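# Close the black box by joining and pressing its halves

## Task

Bring the two halves of the black box together so they fit, press them until the box is shut, and finish with neither hand or arm touching the box.

## Robot and tools

Robot: two arms, left_arm and right_arm, each with a five-finger hand. right_arm has a right hand and left_arm a mirrored left hand. Calibrated bases in the scene frame: left_arm at (+0.032, +0.350, +0.010) m, right_arm at (-0.045, -0.373, +0.006) m, both facing nearly straight along +x. A post stands on the floor behind the arms. Loose objects may get a brief push from outside now and then.

Frames: the scene frame has its origin at table-top height midway between the nominal bases, +z up, +x out over the table, and left_arm on the +y side. Arm names do not match image sides. Reported hand positions (m) and quat_wxyz are in each arm's own base frame and can be off by a few centimetres. Pose offsets in a call run along the axes of that arm's current Hand target.

Hand point: a point fixed to the palm, 0.05 m in front of it and 0.15 m out from the wrist face. Its +z runs along straight fingers, +y out of the palm, +x across the palm away from the thumb on the right hand (toward the thumb on the left hand). Straight fingers end 0.06 to 0.07 m past the point and sit 0.06 m behind it along -y. A wrist bracket on the little-finger side can strike things.

Row layout (used by execute_actions and move): 28 numbers, each in [-1, 1], always for both arms. Order: left dx, dy, dz, rx, ry, rz; left little, ring, middle, index, thumb_bend, thumb_turn; left force_limit, speed; then the same 14 for the right arm. dx..rz are an offset, not a pose, measured from that arm's Hand target at the start of the action or move; 1.0 equals 0.6 m or 180 degrees, and rx, ry, rz form one rotation vector. All six at 0 asks nothing new of that arm. Finger numbers are absolute targets: +1 open or straight, -1 closed; thumb_turn +1 beside the palm, -1 in front of it. force_limit maps -1 to +1 onto about 0 to 10 N at the fingertip (15 N for the two thumb motors). speed rises from near zero at -1 to full at +0.48 and above. Hand numbers never mean no change: repeat the last row actually sent for that hand; if none yet, use hand_measured plus hand_force_limit and hand_speed.

execute_actions(actions, cameras): actions is a list of actions; each action is a list of up to 15 rows, one per 1/30 s step; a short table keeps its final row to step 15. Every row counts from the action's start pose, not the previous row, so repeating an offset moves further. Images come only if actions is empty or cameras names them.

move(target, speed, blend, blocking, cameras): target is one row or a list of up to 15 rows, each offset from the Hand targets at the move's start (not chained). speed in m/s, 0.002 to 4.3, default 0.25 (turns at twice that in rad/s); one value or one per target. blend in m rounds corners, 0 stops at each. Paths are straight, do not avoid obstacles or the other arm, and are capped at 10 s. Faster moves stray more and hit harder; a target far past a contact presses harder. The result adds a move: line such as done, off_target, moving, held or fault, plus limits (paced = clipped, held = steps withheld). blocking=false returns after about 0.5 s while the move goes on.

wait(seconds, 0 to 3600) lets time pass with no new command. stop brakes a running move. zoom_image(camera, region [x0, y0, x1, y1], at most 504 by 504 px) enlarges part of the latest image of cam_high, cam_left_wrist or cam_right_wrist (each 896x504). show_instructions shows the reference pages. finished_scene ends the scene for good.

Results: end_effector_position and quat, Hand target (the last commanded pose after clipping, base for the next offsets), joint data, and per-hand hand_measured, hand_stopped_by (moving, target, force, stalled, fault) and hand_load_n (positive when pushed open), all in motor order. A lost grip shows as load near 0. Joint velocities may read within noise.

Behaviour: arms follow loosely; sag of 1 to 3 cm (sometimes 5) below the command is normal. Orientation commands are clipped to 40 degrees from the measured one each step. If the hand rests short, send the gap as an offset. To end a press, command back past the hand point. A motor locks after reaching its target or force_limit; to grip harder raise force_limit and send a more-closed target; to loosen send a more-open one. Close at speed -0.94 or lower for gentle grips. A thumb turned in front grips objects about 0.035 to 0.065 m thick.

Avoid: dropping or letting parts fall even slightly, releasing moving parts, slams, hard pushes, hitting fixed things, arms or hands pressing into each other, anything leaving the table, overloading fingers, and long straining holds that overheat motors (MOTOR HOT, then OVER-TEMPERATURE FAULT drops the arm). Joint ranges (rad): waist -2.880 to 2.880, shoulder 0 to 3.142, elbow 0 to 3.019, wrist pitch -1.693 to 1.571, wrist yaw -1.571 to 1.571, wrist roll -2.094 to 2.094.

Each tool is called after "Request:" as name([rows], argument=value, ...), one row to a line, values as JSON.

Reference images:

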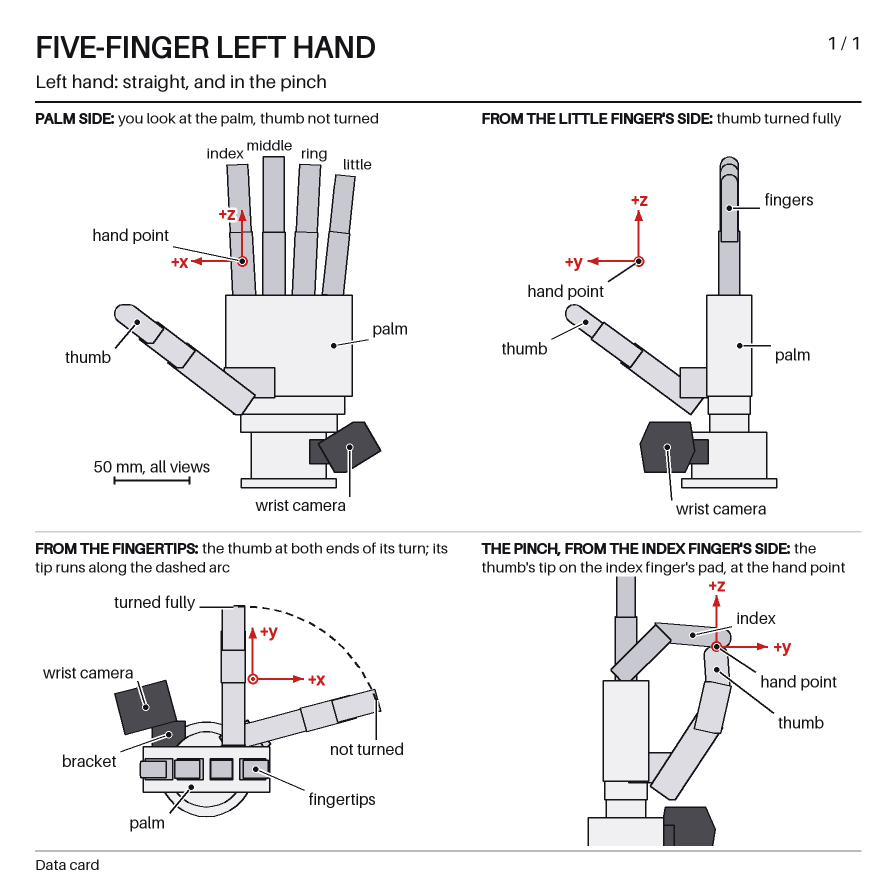

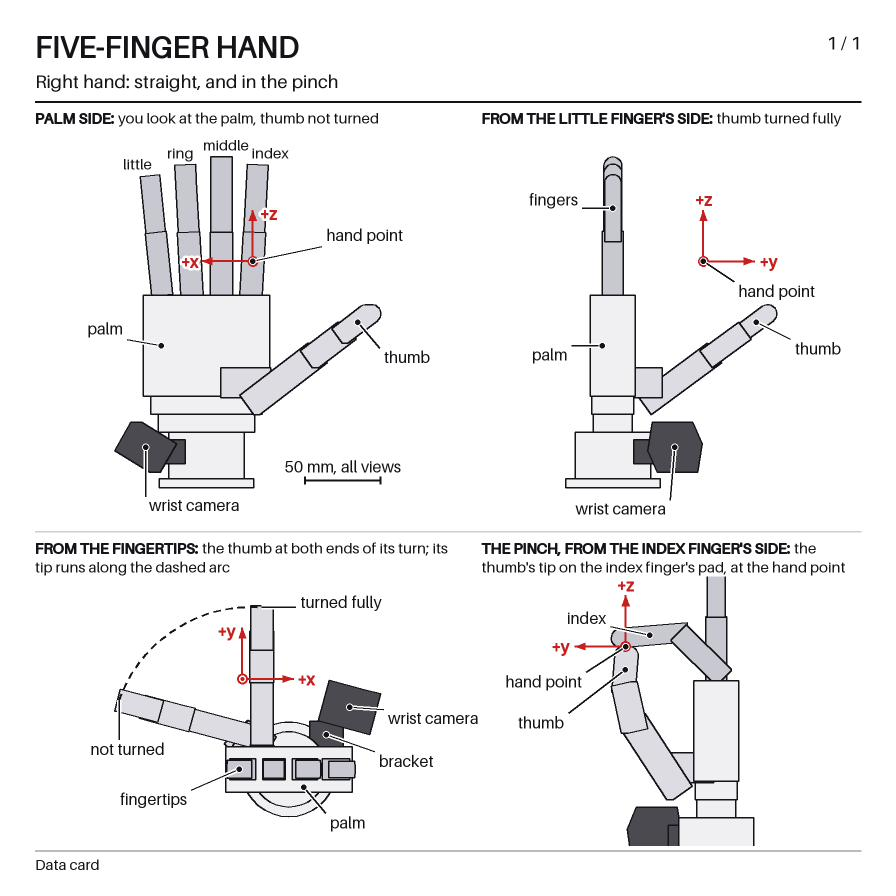

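## Session

Request:
execute_actions(actions=[])

Scene clock: 0.00 s.
left_arm: end_effector_position=(+0.2712, -0.0274, +0.0995) hand_measured=(+1.000, +1.000, +1.000, +1.000, +1.000, +1.000) hand_load_n=(+0.0, +0.0, +0.0, -0.5, +0.0, +0.0) hand_stopped_by=(target, target, target, target, target, target) hand_force_limit=0.00 hand_speed=-0.80 end_effector_quat_wxyz=(+0.130, -0.132, +0.978, +0.099) | right_arm: end_effector_position=(+0.1398, +0.2760, +0.2442) hand_measured=(+1.000, +1.000, +1.000, +1.000, +1.000, +1.000) hand_load_n=(+0.0, +0.0, +0.0, +0.0, +0.0, +0.0) hand_stopped_by=(target, target, target, target, target, target) hand_force_limit=0.00 hand_speed=-0.80 end_effector_quat_wxyz=(-0.532, +0.782, -0.253, +0.204)
Joint positions: left_arm=[-0.418 1.175 0.77 -1.045 -0.307 0.903] | right_arm=[1.149 0.403 0.549 -0.515 0.241 0.038]
Joint velocities: within noise
Joint torques (N m): no reading
Heat: left arm: hottest shoulder 21 °C; right arm: hottest shoulder 21 °C.
Hand target: left_arm +0.2822, -0.0340, +0.1107; +0.146, -0.132, +0.976, +0.089 | right_arm +0.1398, +0.2801, +0.2613; -0.544, +0.774, -0.250, +0.204

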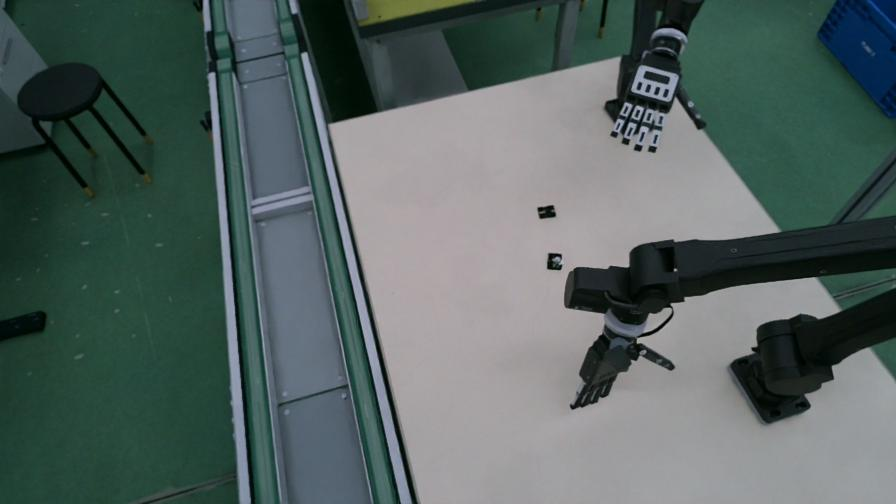

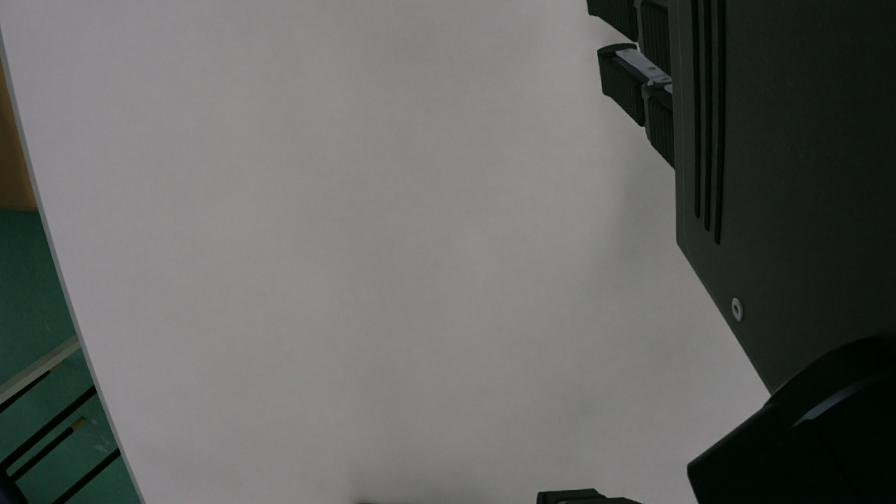

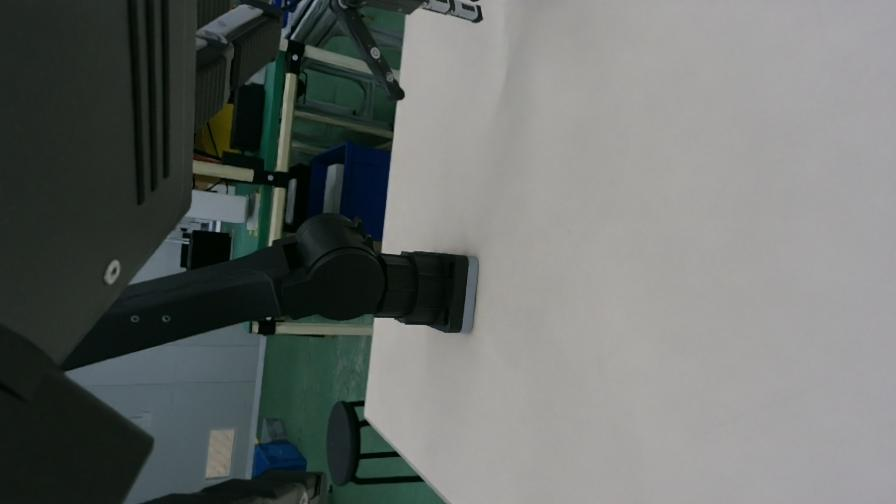

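Request:
zoom_image(camera="cam_high", region=[500, 180, 620, 300])

Request:
zoom_image(camera="cam_high", region=[500, 0, 896, 504])

Scaled by 4.200 from the camera's image (finer frame: 1280x720).

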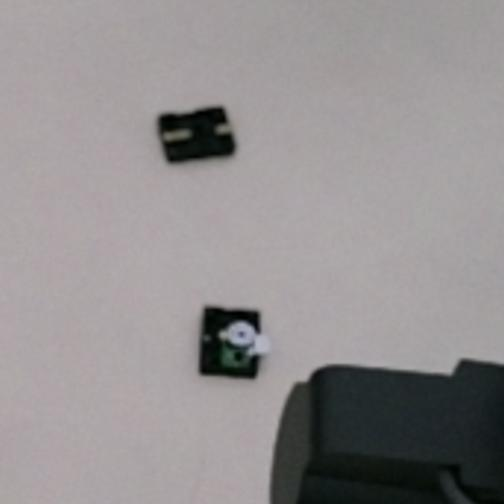

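Scaled by 1.000.

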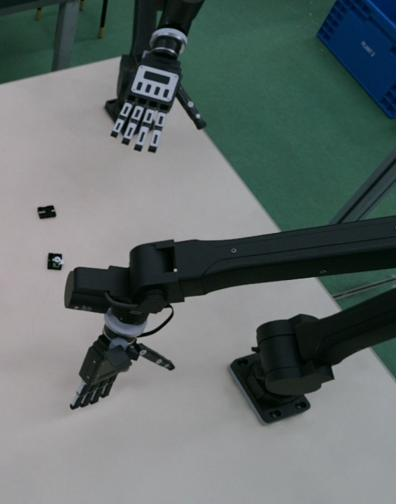

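Request:
move(target=[0.116,-0.2665,-0.2355,0.058,0.0946,0.0856,1,1,1,1,1,1,0,-0.8,0,0,0,0,0,0,1,1,1,1,1,1,0,-0.8], speed=0.15, cameras=["all"])

Scene clock: 138.17 s.
left_arm: end_effector_position=(+0.2164, -0.2164, +0.1821) hand_measured=(+1.000, +1.000, +1.000, +1.000, +1.000, +1.000) hand_load_n=(+0.0, +0.0, +0.5, +0.0, +0.0, +0.0) hand_stopped_by=(target, target, target, target, target, target) hand_force_limit=0.00 hand_speed=-0.80 end_effector_quat_wxyz=(-0.016, +0.003, +1.000, +0.017) | right_arm: end_effector_position=(+0.1398, +0.2760, +0.2442) hand_measured=(+1.000, +1.000, +1.000, +1.000, +1.000, +1.000) hand_load_n=(+0.0, +0.0, +0.0, +0.0, +0.0, -0.5) hand_stopped_by=(target, target, target, target, target, target) hand_force_limit=0.00 hand_speed=-0.80 end_effector_quat_wxyz=(-0.532, +0.782, -0.253, +0.204)
Joint positions: left_arm=[-0.841 1.356 1.177 -1.439 0 0.736] | right_arm=[1.149 0.403 0.549 -0.515 0.241 0.038]
Joint torques (N m): left_arm=[-1.38 -8.88 13.78 -0.38 0.14 -0.05] | right_arm=[-0.97 1.38 11.56 1.44 0.15 0.08]
Heat: left arm: hottest elbow 30 °C; right arm: hottest elbow 39 °C.
Hand target: left_arm +0.2265, -0.2320, +0.2004; -0.001, +0.001, +1.000, -0.001 | right_arm +0.1398, +0.2801, +0.2613; -0.544, +0.774, -0.250, +0.204
Off the commanded pose: left_arm 0.026 m, 3 deg | right_arm 0.018 m, 2 deg.
move: off_target (left_arm)

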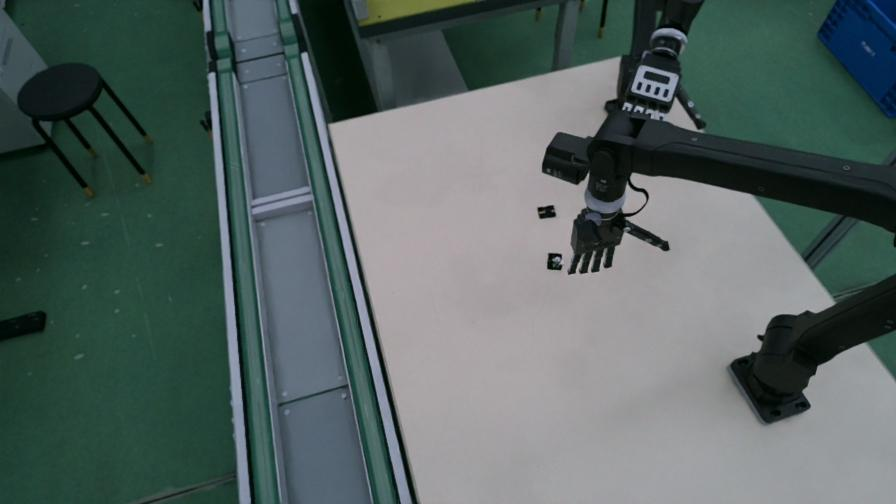

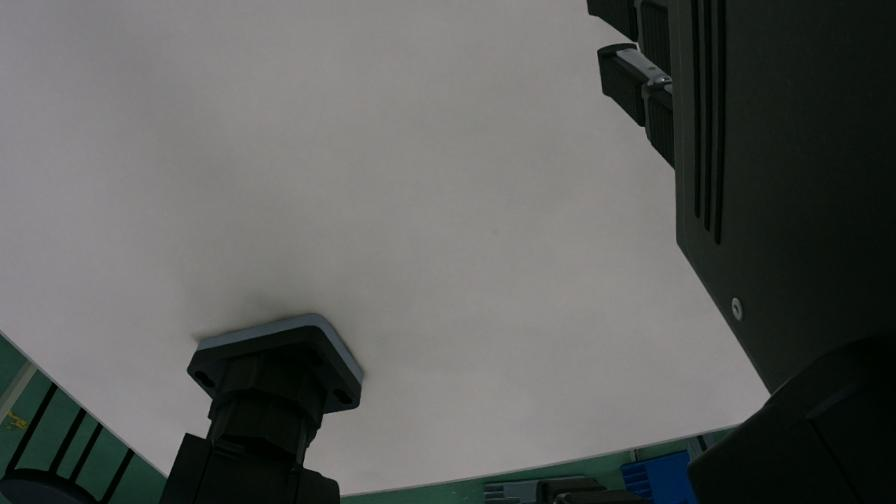

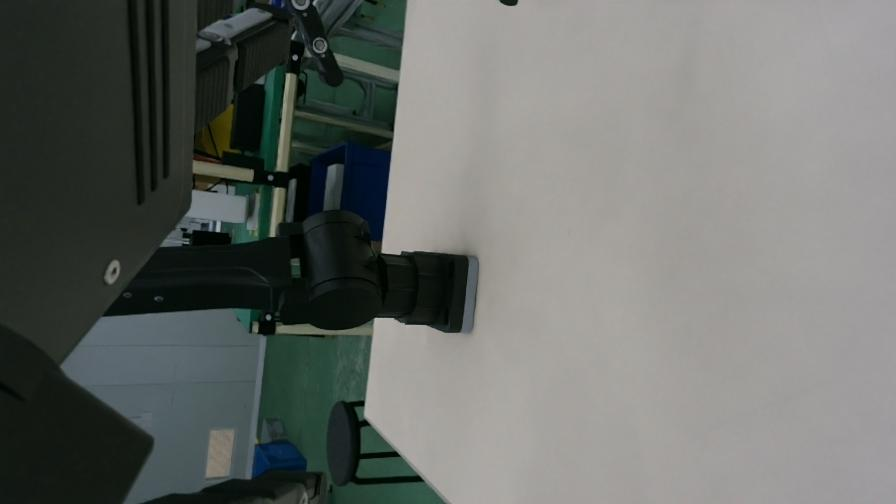

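Request:
move(target=[-0.283,-0.1,-0.05,0,0,0,1,1,1,1,1,1,0,-0.8,0,0,0,0,0,0,1,1,1,1,1,1,0,-0.8], speed=0.15, cameras=["all"])

Scene clock: 183.70 s.
left_arm: end_effector_position=(+0.3829, -0.2848, +0.2115) hand_measured=(+1.000, +1.000, +1.000, +1.000, +1.000, +1.000) hand_load_n=(+0.0, +0.0, +0.0, +0.0, +0.0, +0.0) hand_stopped_by=(target, target, target, target, target, target) hand_force_limit=0.00 hand_speed=-0.80 end_effector_quat_wxyz=(-0.019, +0.000, +1.000, +0.016) | right_arm: end_effector_position=(+0.1398, +0.2760, +0.2442) hand_measured=(+1.000, +1.000, +1.000, +1.000, +1.000, +1.000) hand_load_n=(+0.0, +0.0, -0.5, +0.0, +0.0, +0.0) hand_stopped_by=(target, target, target, target, target, target) hand_force_limit=0.00 hand_speed=-0.80 end_effector_quat_wxyz=(-0.532, +0.782, -0.253, +0.204)
Joint positions: left_arm=[-0.694 1.789 1.765 -1.596 0 0.876] | right_arm=[1.149 0.403 0.549 -0.515 0.241 0.038]
Joint torques (N m): left_arm=[1.08 -16.26 13.83 -0.4 0.07 0.11] | right_arm=[-0.5 1.44 11.48 1.46 0.17 0.1]
Heat: left arm: hottest elbow 33 °C; right arm: hottest elbow 40 °C.
Hand target: left_arm +0.3963, -0.2923, +0.2301; -0.001, +0.001, +1.000, -0.001 | right_arm +0.1398, +0.2801, +0.2613; -0.544, +0.774, -0.250, +0.204
Off the commanded pose: left_arm 0.024 m, 3 deg | right_arm 0.018 m, 2 deg.
move: off_target (left_arm)

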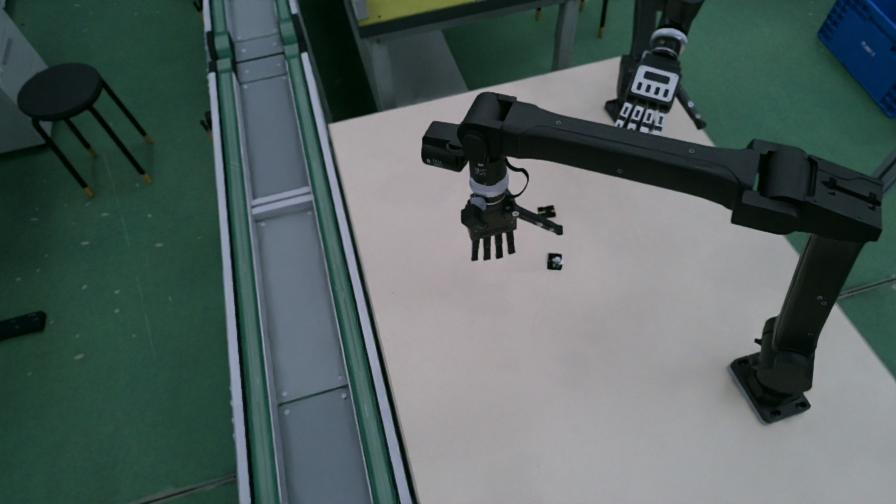

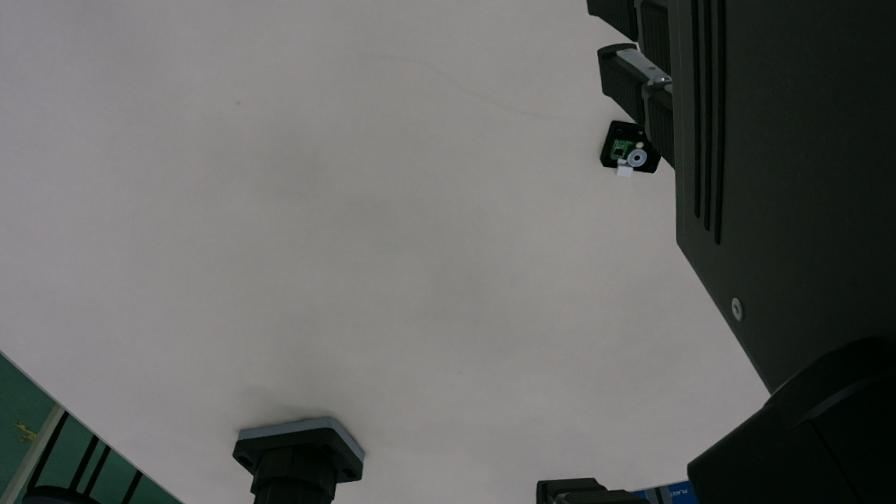

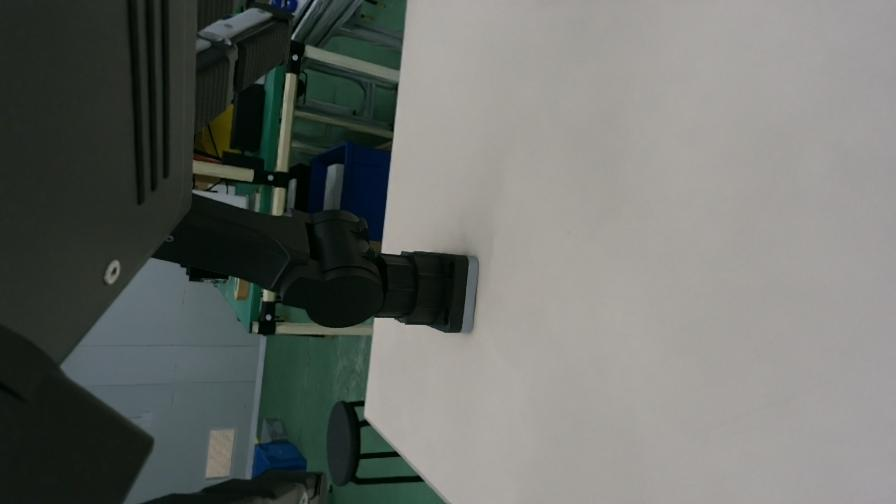

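Request:
zoom_image(camera="cam_left_wrist", region=[580, 100, 700, 200])

Scaled by 4.200 from the camera's image (finer frame: 1280x720).

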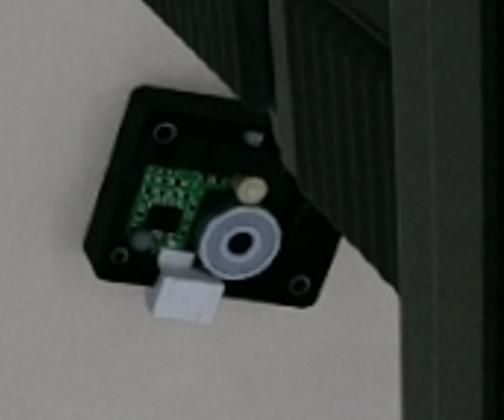

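Request:
move(target=[-0.05,-0.2167,0,0,0,0,1,1,1,1,1,1,0,-0.8,0,0,0,0,0,0,1,1,1,1,1,1,0,-0.8], speed=0.15, cameras=["cam_high","cam_left_wrist"])

Request:
zoom_image(camera="cam_left_wrist", region=[440, 60, 640, 220])

Scene clock: 197.13 s.
left_arm: end_effector_position=(+0.4201, -0.4126, +0.2118) hand_measured=(+1.000, +1.000, +1.000, +1.000, +1.000, +1.000) hand_load_n=(+0.0, +0.0, +0.0, +0.0, +0.0, +0.0) hand_stopped_by=(target, target, target, target, target, target) hand_force_limit=0.00 hand_speed=-0.80 end_effector_quat_wxyz=(+0.007, +0.005, +1.000, -0.008) | right_arm: end_effector_position=(+0.1398, +0.2760, +0.2442) hand_measured=(+1.000, +1.000, +1.000, +1.000, +1.000, +1.000) hand_load_n=(+0.0, -0.5, +0.0, +0.0, +0.0, -0.5) hand_stopped_by=(target, target, target, target, target, target) hand_force_limit=0.00 hand_speed=-0.80 end_effector_quat_wxyz=(-0.532, +0.782, -0.253, +0.204)
Joint positions: left_arm=[-0.809 2.094 2.243 -1.699 0.001 0.772] | right_arm=[1.149 0.403 0.549 -0.515 0.241 0.038]
Joint torques (N m): left_arm=[-1.32 -20.78 14.01 -0.16 -0.03 -0.05] | right_arm=[-0.97 1.26 11.54 1.43 0.19 0.11]
Heat: left arm: hottest elbow 36 °C; right arm: hottest elbow 40 °C.
Hand target: left_arm +0.4260, -0.4224, +0.2302; -0.001, +0.001, +1.000, -0.001 | right_arm +0.1398, +0.2801, +0.2613; -0.544, +0.774, -0.250, +0.204
Off the commanded pose: left_arm 0.022 m, 1 deg | right_arm 0.018 m, 2 deg.
joint sent to its limit (left arm) — joint 4 (wrist pitch), lower limit. The joint targets are off in position and orientation.
move: off_target (left_arm)

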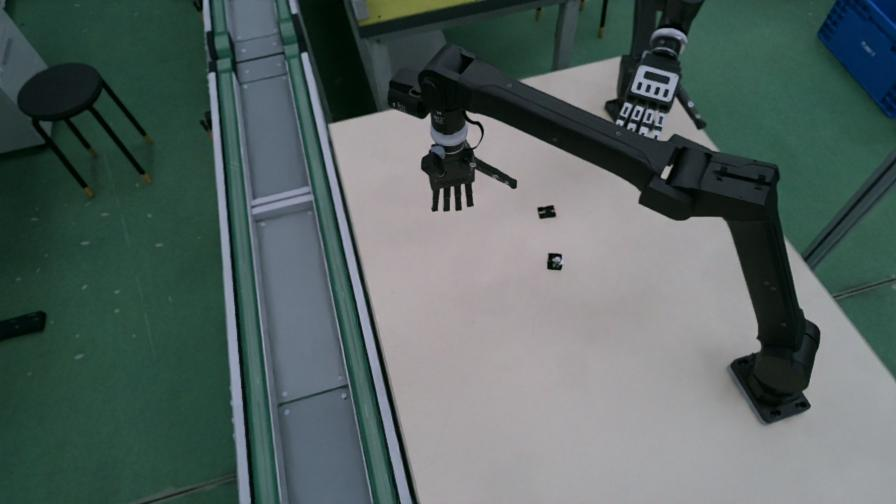

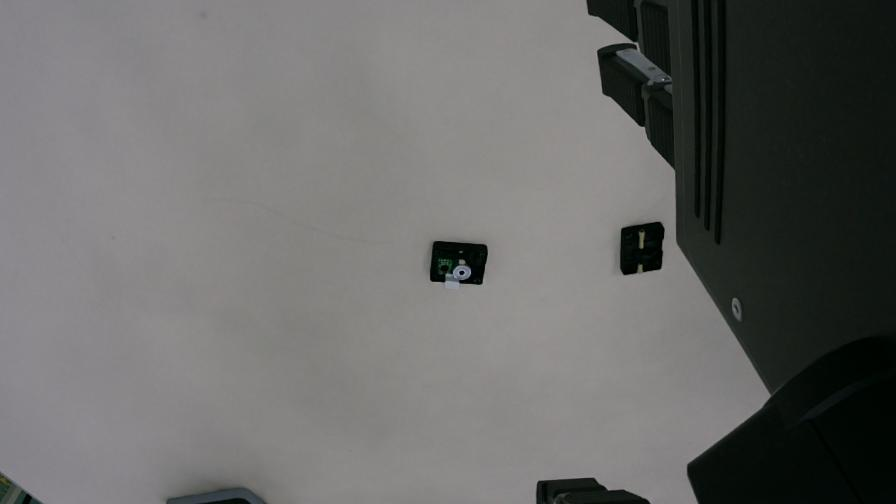

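Scaled by 2.520 from the camera's image (finer frame: 1280x720).

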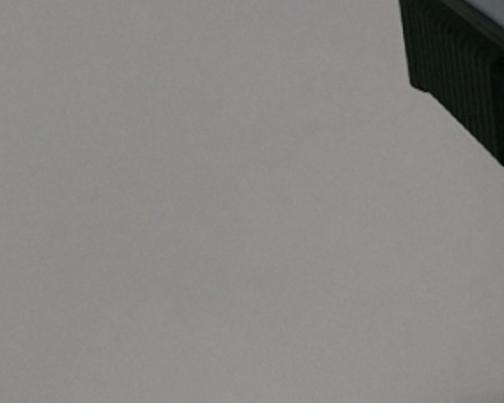

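Request:
zoom_image(camera="cam_left_wrist", region=[420, 225, 500, 300])

Request:
zoom_image(camera="cam_left_wrist", region=[605, 210, 685, 285])

Scaled by 6.300 from the camera's image (finer frame: 1280x720).

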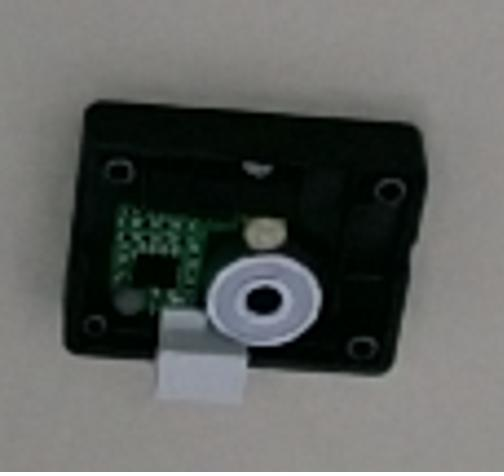

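Scaled by 6.300 from the camera's image (finer frame: 1280x720).

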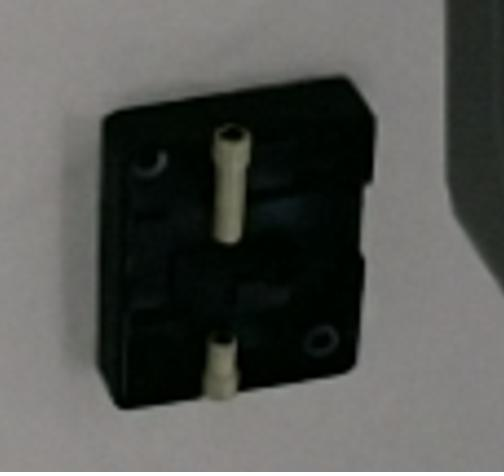

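Request:
move(target=[0.077,-0.13,0.15,0,0,0,1,1,1,1,1,1,0,-0.8,0,0,0,0,0,0,1,1,1,1,1,1,0,-0.8], speed=0.15, cameras=["cam_high","cam_left_wrist"])

Scene clock: 326.43 s.
left_arm: end_effector_position=(+0.3708, -0.4842, +0.1190) hand_measured=(+1.000, +1.000, +1.000, +1.000, +1.000, +1.000) hand_load_n=(+0.0, +0.0, +0.0, +0.0, +0.0, +0.0) hand_stopped_by=(target, target, target, target, target, target) hand_force_limit=0.00 hand_speed=-0.80 end_effector_quat_wxyz=(-0.022, +0.004, +0.999, +0.029) | right_arm: end_effector_position=(+0.1398, +0.2760, +0.2442) hand_measured=(+1.000, +1.000, +1.000, +1.000, +1.000, +1.000) hand_load_n=(+0.0, +0.0, +0.0, -0.5, +0.0, -0.5) hand_stopped_by=(target, target, target, target, target, target) hand_force_limit=0.00 hand_speed=-0.80 end_effector_quat_wxyz=(-0.532, +0.782, -0.253, +0.204)
Joint positions: left_arm=[-0.935 2.255 2.257 -1.645 0.002 0.644] | right_arm=[1.149 0.403 0.549 -0.515 0.241 0.038]
Joint torques (N m): left_arm=[-0.62 -23.82 13.79 0.14 0.09 -0.06] | right_arm=[-1.03 1.32 11.54 1.46 0.16 0.11]
Heat: left arm: hottest elbow 41 °C; right arm: hottest elbow 43 °C.
Hand target: left_arm +0.3794, -0.5004, +0.1405; -0.001, +0.001, +1.000, -0.001 | right_arm +0.1398, +0.2801, +0.2613; -0.544, +0.774, -0.250, +0.204
Off the commanded pose: left_arm 0.028 m, 4 deg | right_arm 0.018 m, 2 deg.
move: off_target (left_arm)

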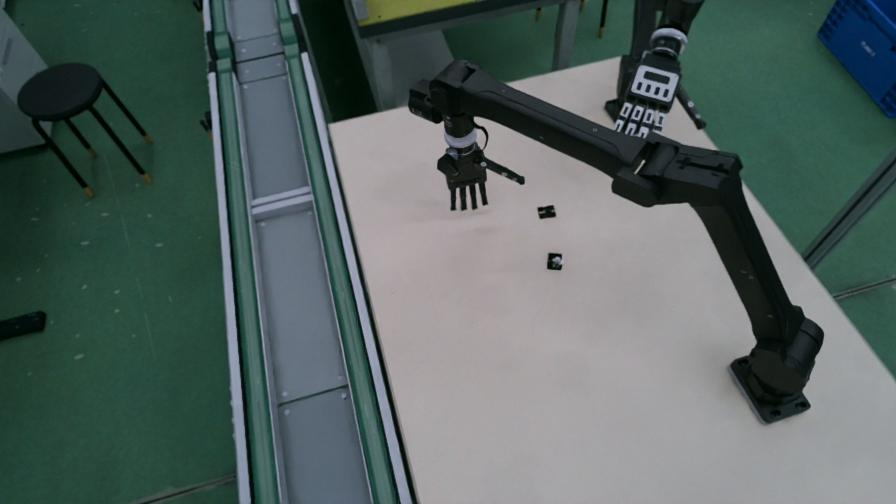

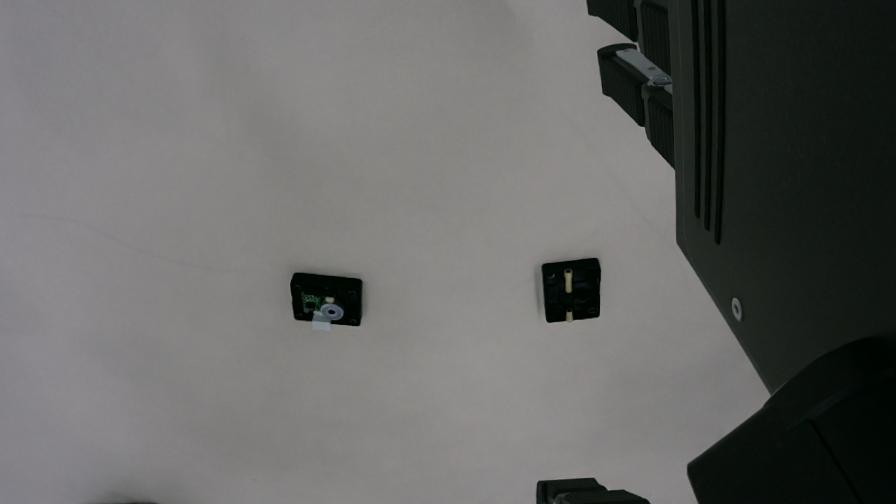

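Request:
zoom_image(camera="cam_left_wrist", region=[280, 260, 375, 340])

Request:
zoom_image(camera="cam_left_wrist", region=[525, 245, 615, 335])

Scaled by 5.305 from the camera's image (finer frame: 1280x720).

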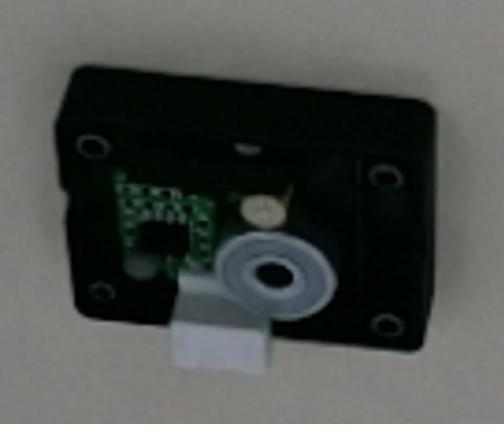

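Scaled by 5.600 from the camera's image (finer frame: 1280x720).

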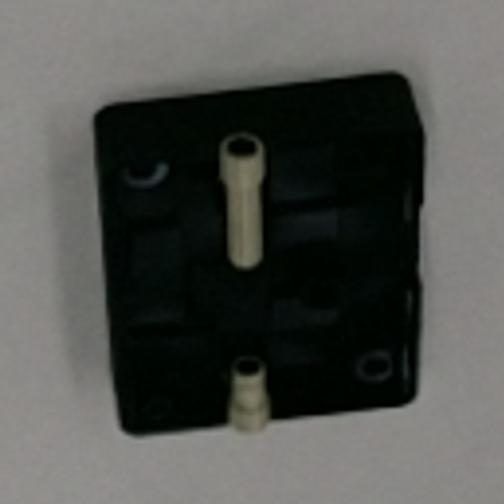

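Request:
move(target=[-0.078,0.083,-0.15,0,0,0,1,1,1,1,1,-1,0,-0.5,0,0,0,0,0,0,1,1,1,1,1,1,0,-0.8], speed=0.15)

Request:
move(target=[0,0,0,0,0,0,1,1,1,1,1,-1,0,-0.5,0.320,0.061,0.173,-0.0376,0.2664,0.1214,1,1,1,1,1,-1,0,-0.5], speed=0.15, cameras=["all"])

Scene clock: 551.63 s.
left_arm: end_effector_position=(+0.4169, -0.4473, +0.2013) hand_measured=(+1.000, +1.000, +1.000, +1.000, +1.000, -1.000) hand_load_n=(+0.0, +0.0, +0.0, +0.0, +0.0, -0.5) hand_stopped_by=(target, target, target, target, target, target) hand_force_limit=0.00 hand_speed=-0.50 end_effector_quat_wxyz=(+0.013, +0.002, +1.000, -0.016) | right_arm: end_effector_position=(+0.1398, +0.2760, +0.2442) hand_measured=(+1.000, +1.000, +1.000, +1.000, +1.000, +1.000) hand_load_n=(+0.0, +0.5, +0.0, +0.0, +0.0, -0.5) hand_stopped_by=(target, target, target, target, target, target) hand_force_limit=0.00 hand_speed=-0.80 end_effector_quat_wxyz=(-0.532, +0.782, -0.253, +0.204)
Joint positions: left_arm=[-0.847 2.162 2.332 -1.7 0.001 0.727] | right_arm=[1.149 0.403 0.549 -0.515 0.241 0.038]
Joint torques (N m): left_arm=[-0.26 -23.77 13.6 -0.21 -0.07 0.12] | right_arm=[-0.91 1.67 11.54 1.48 0.17 0.09]
Heat: left arm: hottest elbow 43 °C; right arm: hottest elbow 47 °C.
Hand target: left_arm +0.4265, -0.4506, +0.2303; -0.001, +0.001, +1.000, -0.001 | right_arm +0.1398, +0.2801, +0.2613; -0.544, +0.774, -0.250, +0.204
Off the commanded pose: left_arm 0.031 m, 2 deg | right_arm 0.018 m, 2 deg.
joint sent to its limit (left arm) — joint 4 (wrist pitch), lower limit. The joint targets are off in position and orientation.
move: off_target (left_arm)

Scene clock: 555.63 s.
left_arm: end_effector_position=(+0.4169, -0.4473, +0.2013) hand_measured=(+1.000, +1.000, +1.000, +1.000, +1.000, -1.000) hand_load_n=(+0.0, +0.0, +0.0, +0.0, +0.0, +0.0) hand_stopped_by=(target, target, target, target, target, target) hand_force_limit=0.00 hand_speed=-0.50 end_effector_quat_wxyz=(+0.013, +0.002, +1.000, -0.016) | right_arm: end_effector_position=(+0.3308, +0.2170, +0.1735) hand_measured=(+1.000, +1.000, +1.000, +1.000, +1.000, -1.000) hand_load_n=(+0.0, +0.0, +0.0, +0.0, +0.0, +0.0) hand_stopped_by=(target, target, target, target, target, target) hand_force_limit=0.00 hand_speed=-0.50 end_effector_quat_wxyz=(-0.353, +0.617, -0.591, +0.380)
Joint positions: left_arm=[-0.847 2.162 2.332 -1.7 0.001 0.727] | right_arm=[0.801 0.907 0.621 -0.362 0.703 0.397]
Joint torques (N m): left_arm=[-0.21 -23.65 13.57 -0.09 -0.05 0.09] | right_arm=[-1.55 -2.73 12.81 1.59 0.64 0.19]
Heat: left arm: hottest elbow 43 °C; right arm: hottest elbow 47 °C.
Hand target: left_arm +0.4265, -0.4506, +0.2303; -0.001, +0.001, +1.000, -0.001 | right_arm +0.3468, +0.2296, +0.2014; -0.379, +0.595, -0.597, +0.381
Off the commanded pose: left_arm 0.031 m, 2 deg | right_arm 0.035 m, 4 deg.
joint sent to its limit (left arm) — joint 4 (wrist pitch), lower limit. The joint targets are off in position and orientation.
move: off_target (right_arm)

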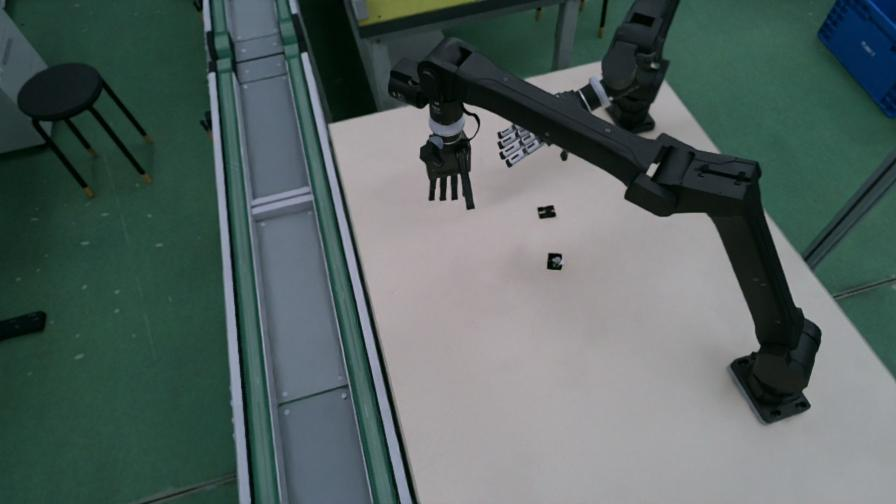

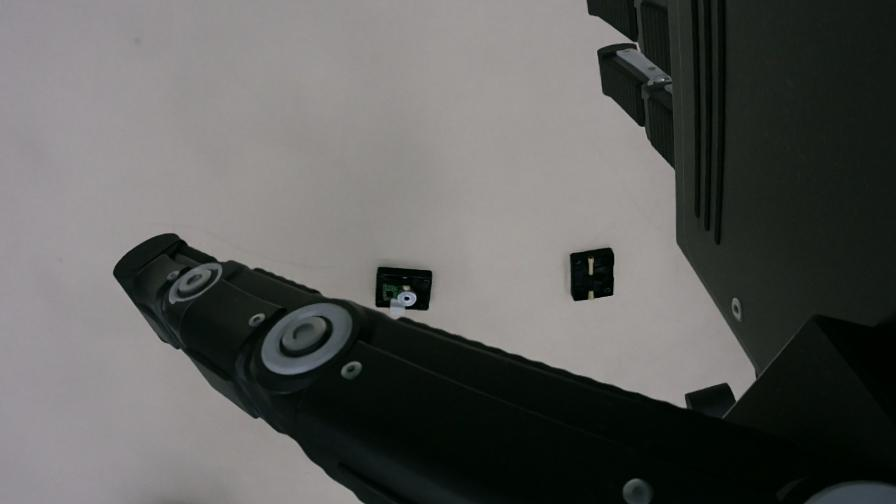

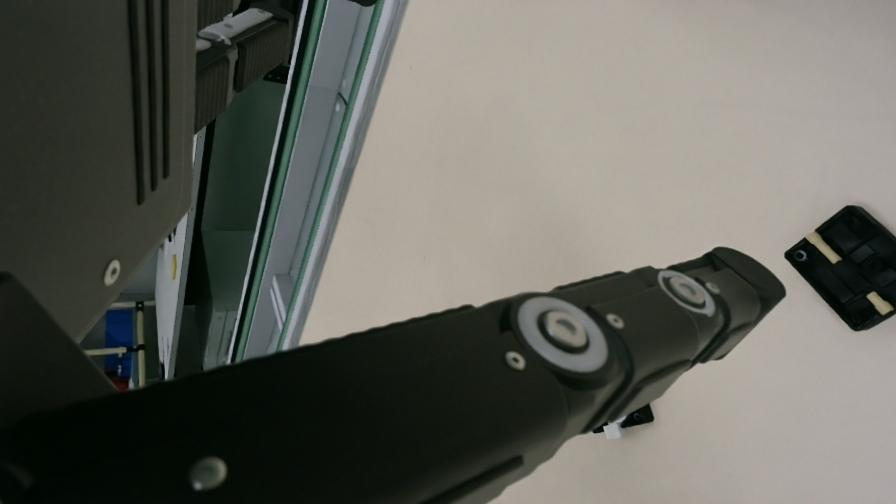

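Request:
move(target=[0,0,0,0,0,0,1,1,1,1,1,-1,0,-0.5,-0.037,0.134,0,0,0,0,1,1,1,1,1,-1,0,-0.5], speed=0.12, cameras=["all"])

Scene clock: 666.03 s.
left_arm: end_effector_position=(+0.4169, -0.4473, +0.2013) hand_measured=(+1.000, +1.000, +1.000, +1.000, +1.000, -1.000) hand_load_n=(+0.0, +0.0, +0.0, +0.0, +0.0, +0.0) hand_stopped_by=(target, target, target, target, target, target) hand_force_limit=0.00 hand_speed=-0.50 end_effector_quat_wxyz=(+0.013, +0.002, +1.000, -0.016) | right_arm: end_effector_position=(+0.3105, +0.2468, +0.1263) hand_measured=(+1.000, +1.000, +1.000, +1.000, +1.000, -1.000) hand_load_n=(+0.0, +0.0, +0.0, +0.0, +0.0, +0.5) hand_stopped_by=(target, target, target, target, target, target) hand_force_limit=0.00 hand_speed=-0.50 end_effector_quat_wxyz=(-0.371, +0.603, -0.594, +0.382)
Joint positions: left_arm=[-0.847 2.162 2.332 -1.7 0.001 0.727] | right_arm=[0.936 0.999 0.527 -0.213 0.819 0.515]
Joint torques (N m): left_arm=[-0.62 -23.77 13.61 -0.16 -0.07 0.11] | right_arm=[-0.5 -3.55 8.64 1.61 0.75 0.2]
Heat: left arm: hottest elbow 45 °C; right arm: hottest elbow 57 °C.
Hand target: left_arm +0.4265, -0.4506, +0.2303; -0.001, +0.001, +1.000, -0.001 | right_arm +0.3129, +0.2519, +0.1286; -0.379, +0.595, -0.597, +0.381
Off the commanded pose: left_arm 0.031 m, 2 deg | right_arm 0.006 m, 1 deg.
joint sent to its limit (left arm) — joint 4 (wrist pitch), lower limit. The joint targets are off in position and orientation.
move: done

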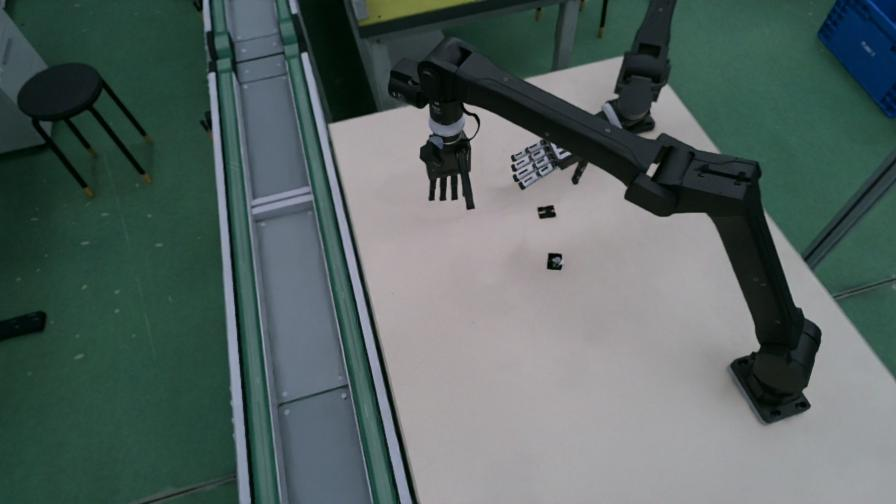

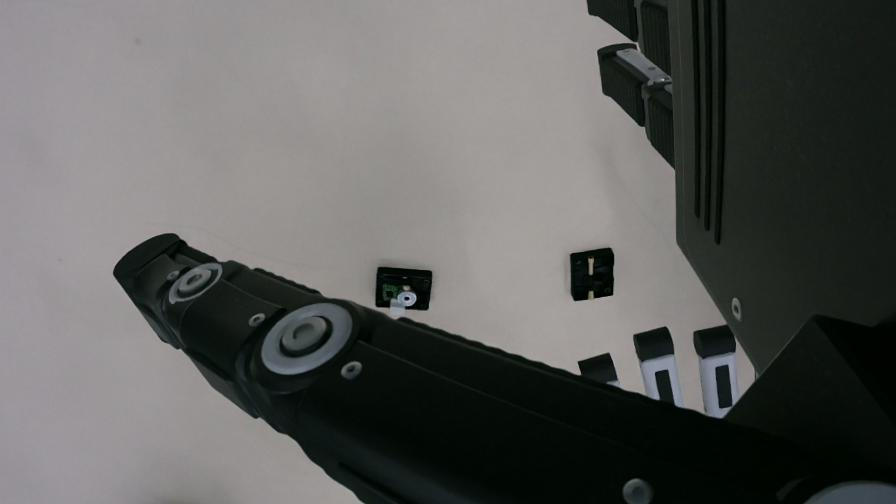

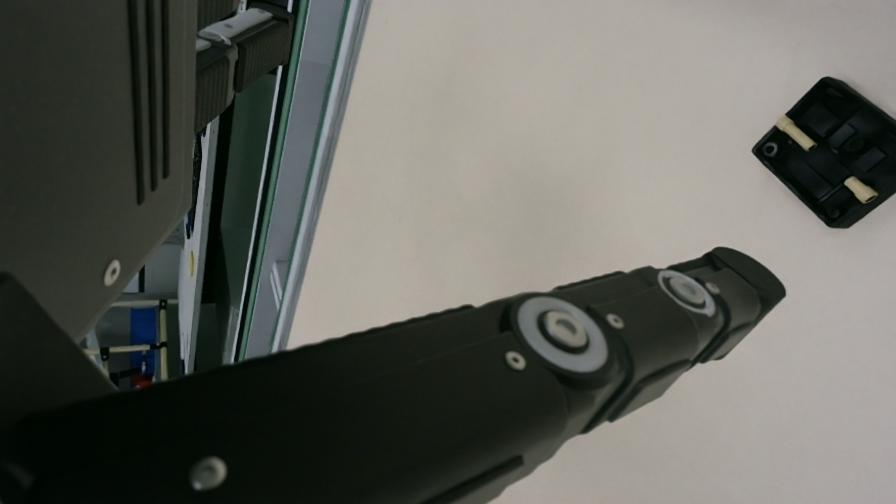

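Request:
move(target=[0,0,0,0,0,0,1,1,1,1,1,-1,0,-0.5,0.013,0.118,0.007,-0.0113,0.0586,0.0288,1,1,1,0.6,0.355,-1,0,-0.5], speed=0.1, cameras=["all"])

Scene clock: 801.93 s.
left_arm: end_effector_position=(+0.4169, -0.4473, +0.2013) hand_measured=(+1.000, +1.000, +1.000, +1.000, +1.000, -1.000) hand_load_n=(+0.0, +0.0, +0.0, +0.0, +0.0, +0.0) hand_stopped_by=(target, target, target, target, target, target) hand_force_limit=0.00 hand_speed=-0.50 end_effector_quat_wxyz=(+0.013, +0.002, +1.000, -0.016) | right_arm: end_effector_position=(+0.2851, +0.2390, +0.0601) hand_measured=(+1.000, +1.000, +1.000, +0.600, +0.356, -1.000) hand_load_n=(+0.0, +0.0, +0.0, +0.0, +0.0, +0.0) hand_stopped_by=(target, target, target, target, target, target) hand_force_limit=0.00 hand_speed=-0.50 end_effector_quat_wxyz=(+0.328, -0.539, +0.661, -0.405)
Joint positions: left_arm=[-0.847 2.162 2.332 -1.7 0.001 0.727] | right_arm=[1.053 1.181 0.5 -0.352 1.009 0.953]
Joint torques (N m): left_arm=[-0.21 -23.71 13.53 -0.09 -0.06 0.09] | right_arm=[-0.03 -4.25 8.24 0.13 0.97 0.25]
Heat: left arm: hottest elbow 47 °C; right arm: hottest elbow 41 °C.
Hand target: left_arm +0.4265, -0.4506, +0.2303; -0.001, +0.001, +1.000, -0.001 | right_arm +0.2868, +0.2442, +0.0627; +0.329, -0.537, +0.663, -0.406
Off the commanded pose: left_arm 0.031 m, 2 deg | right_arm 0.006 m, 0 deg.
joint sent to its limit (left arm) — joint 4 (wrist pitch), lower limit. The joint targets are off in position and orientation.
move: done

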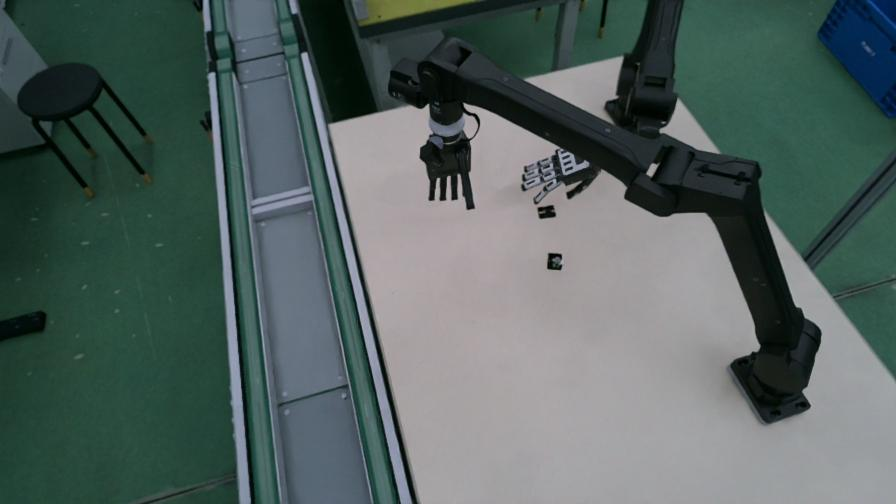

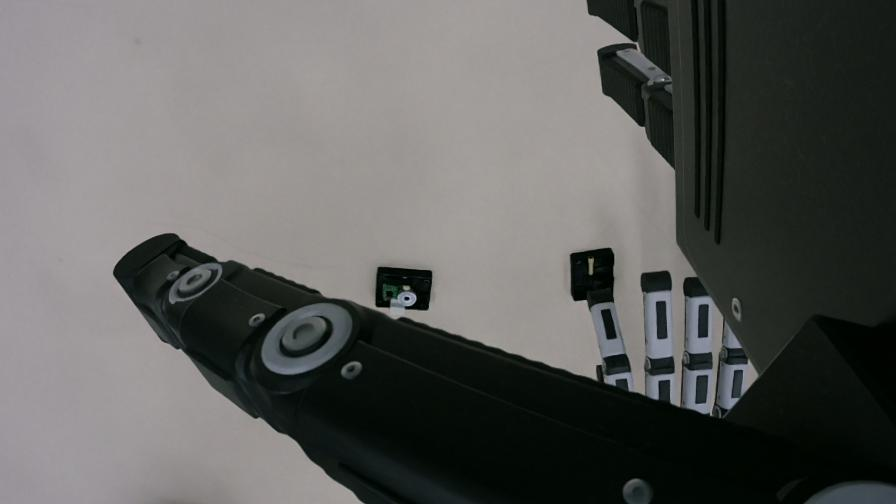

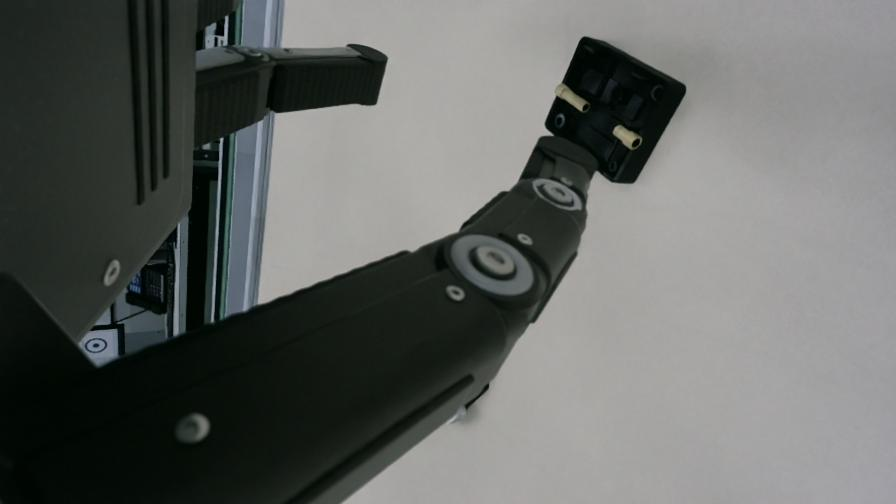

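Request:
zoom_image(camera="cam_right_wrist", region=[330, 0, 730, 300])

Request:
zoom_image(camera="cam_high", region=[510, 140, 610, 230])

Request:
zoom_image(camera="cam_left_wrist", region=[540, 220, 680, 340])

Scaled by 1.260 from the camera's image (finer frame: 1280x720).

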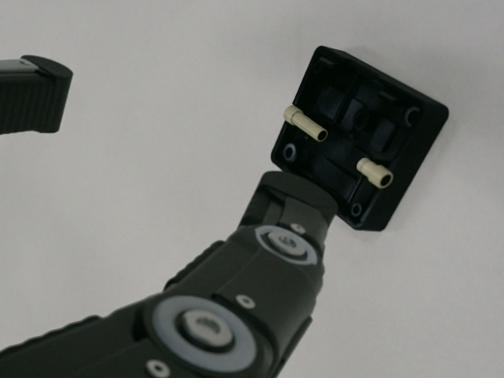

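Scaled by 5.040 from the camera's image (finer frame: 1280x720).

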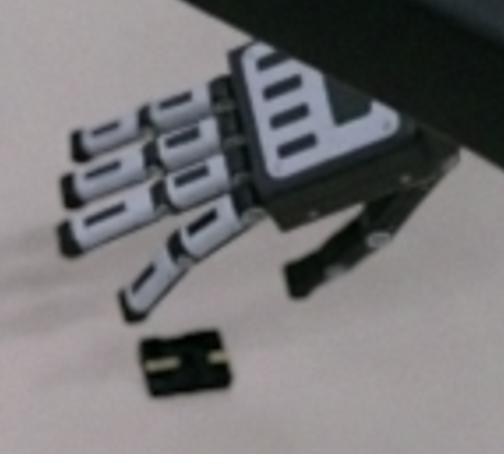

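Scaled by 3.600 from the camera's image (finer frame: 1280x720).

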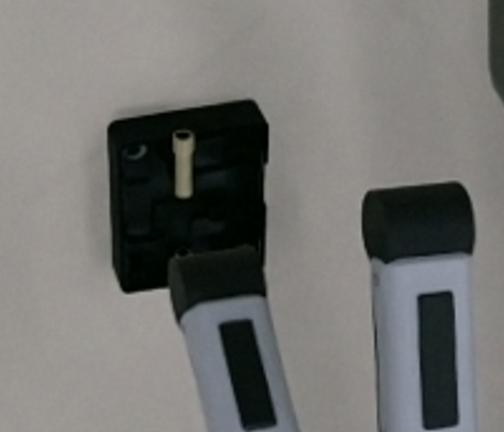

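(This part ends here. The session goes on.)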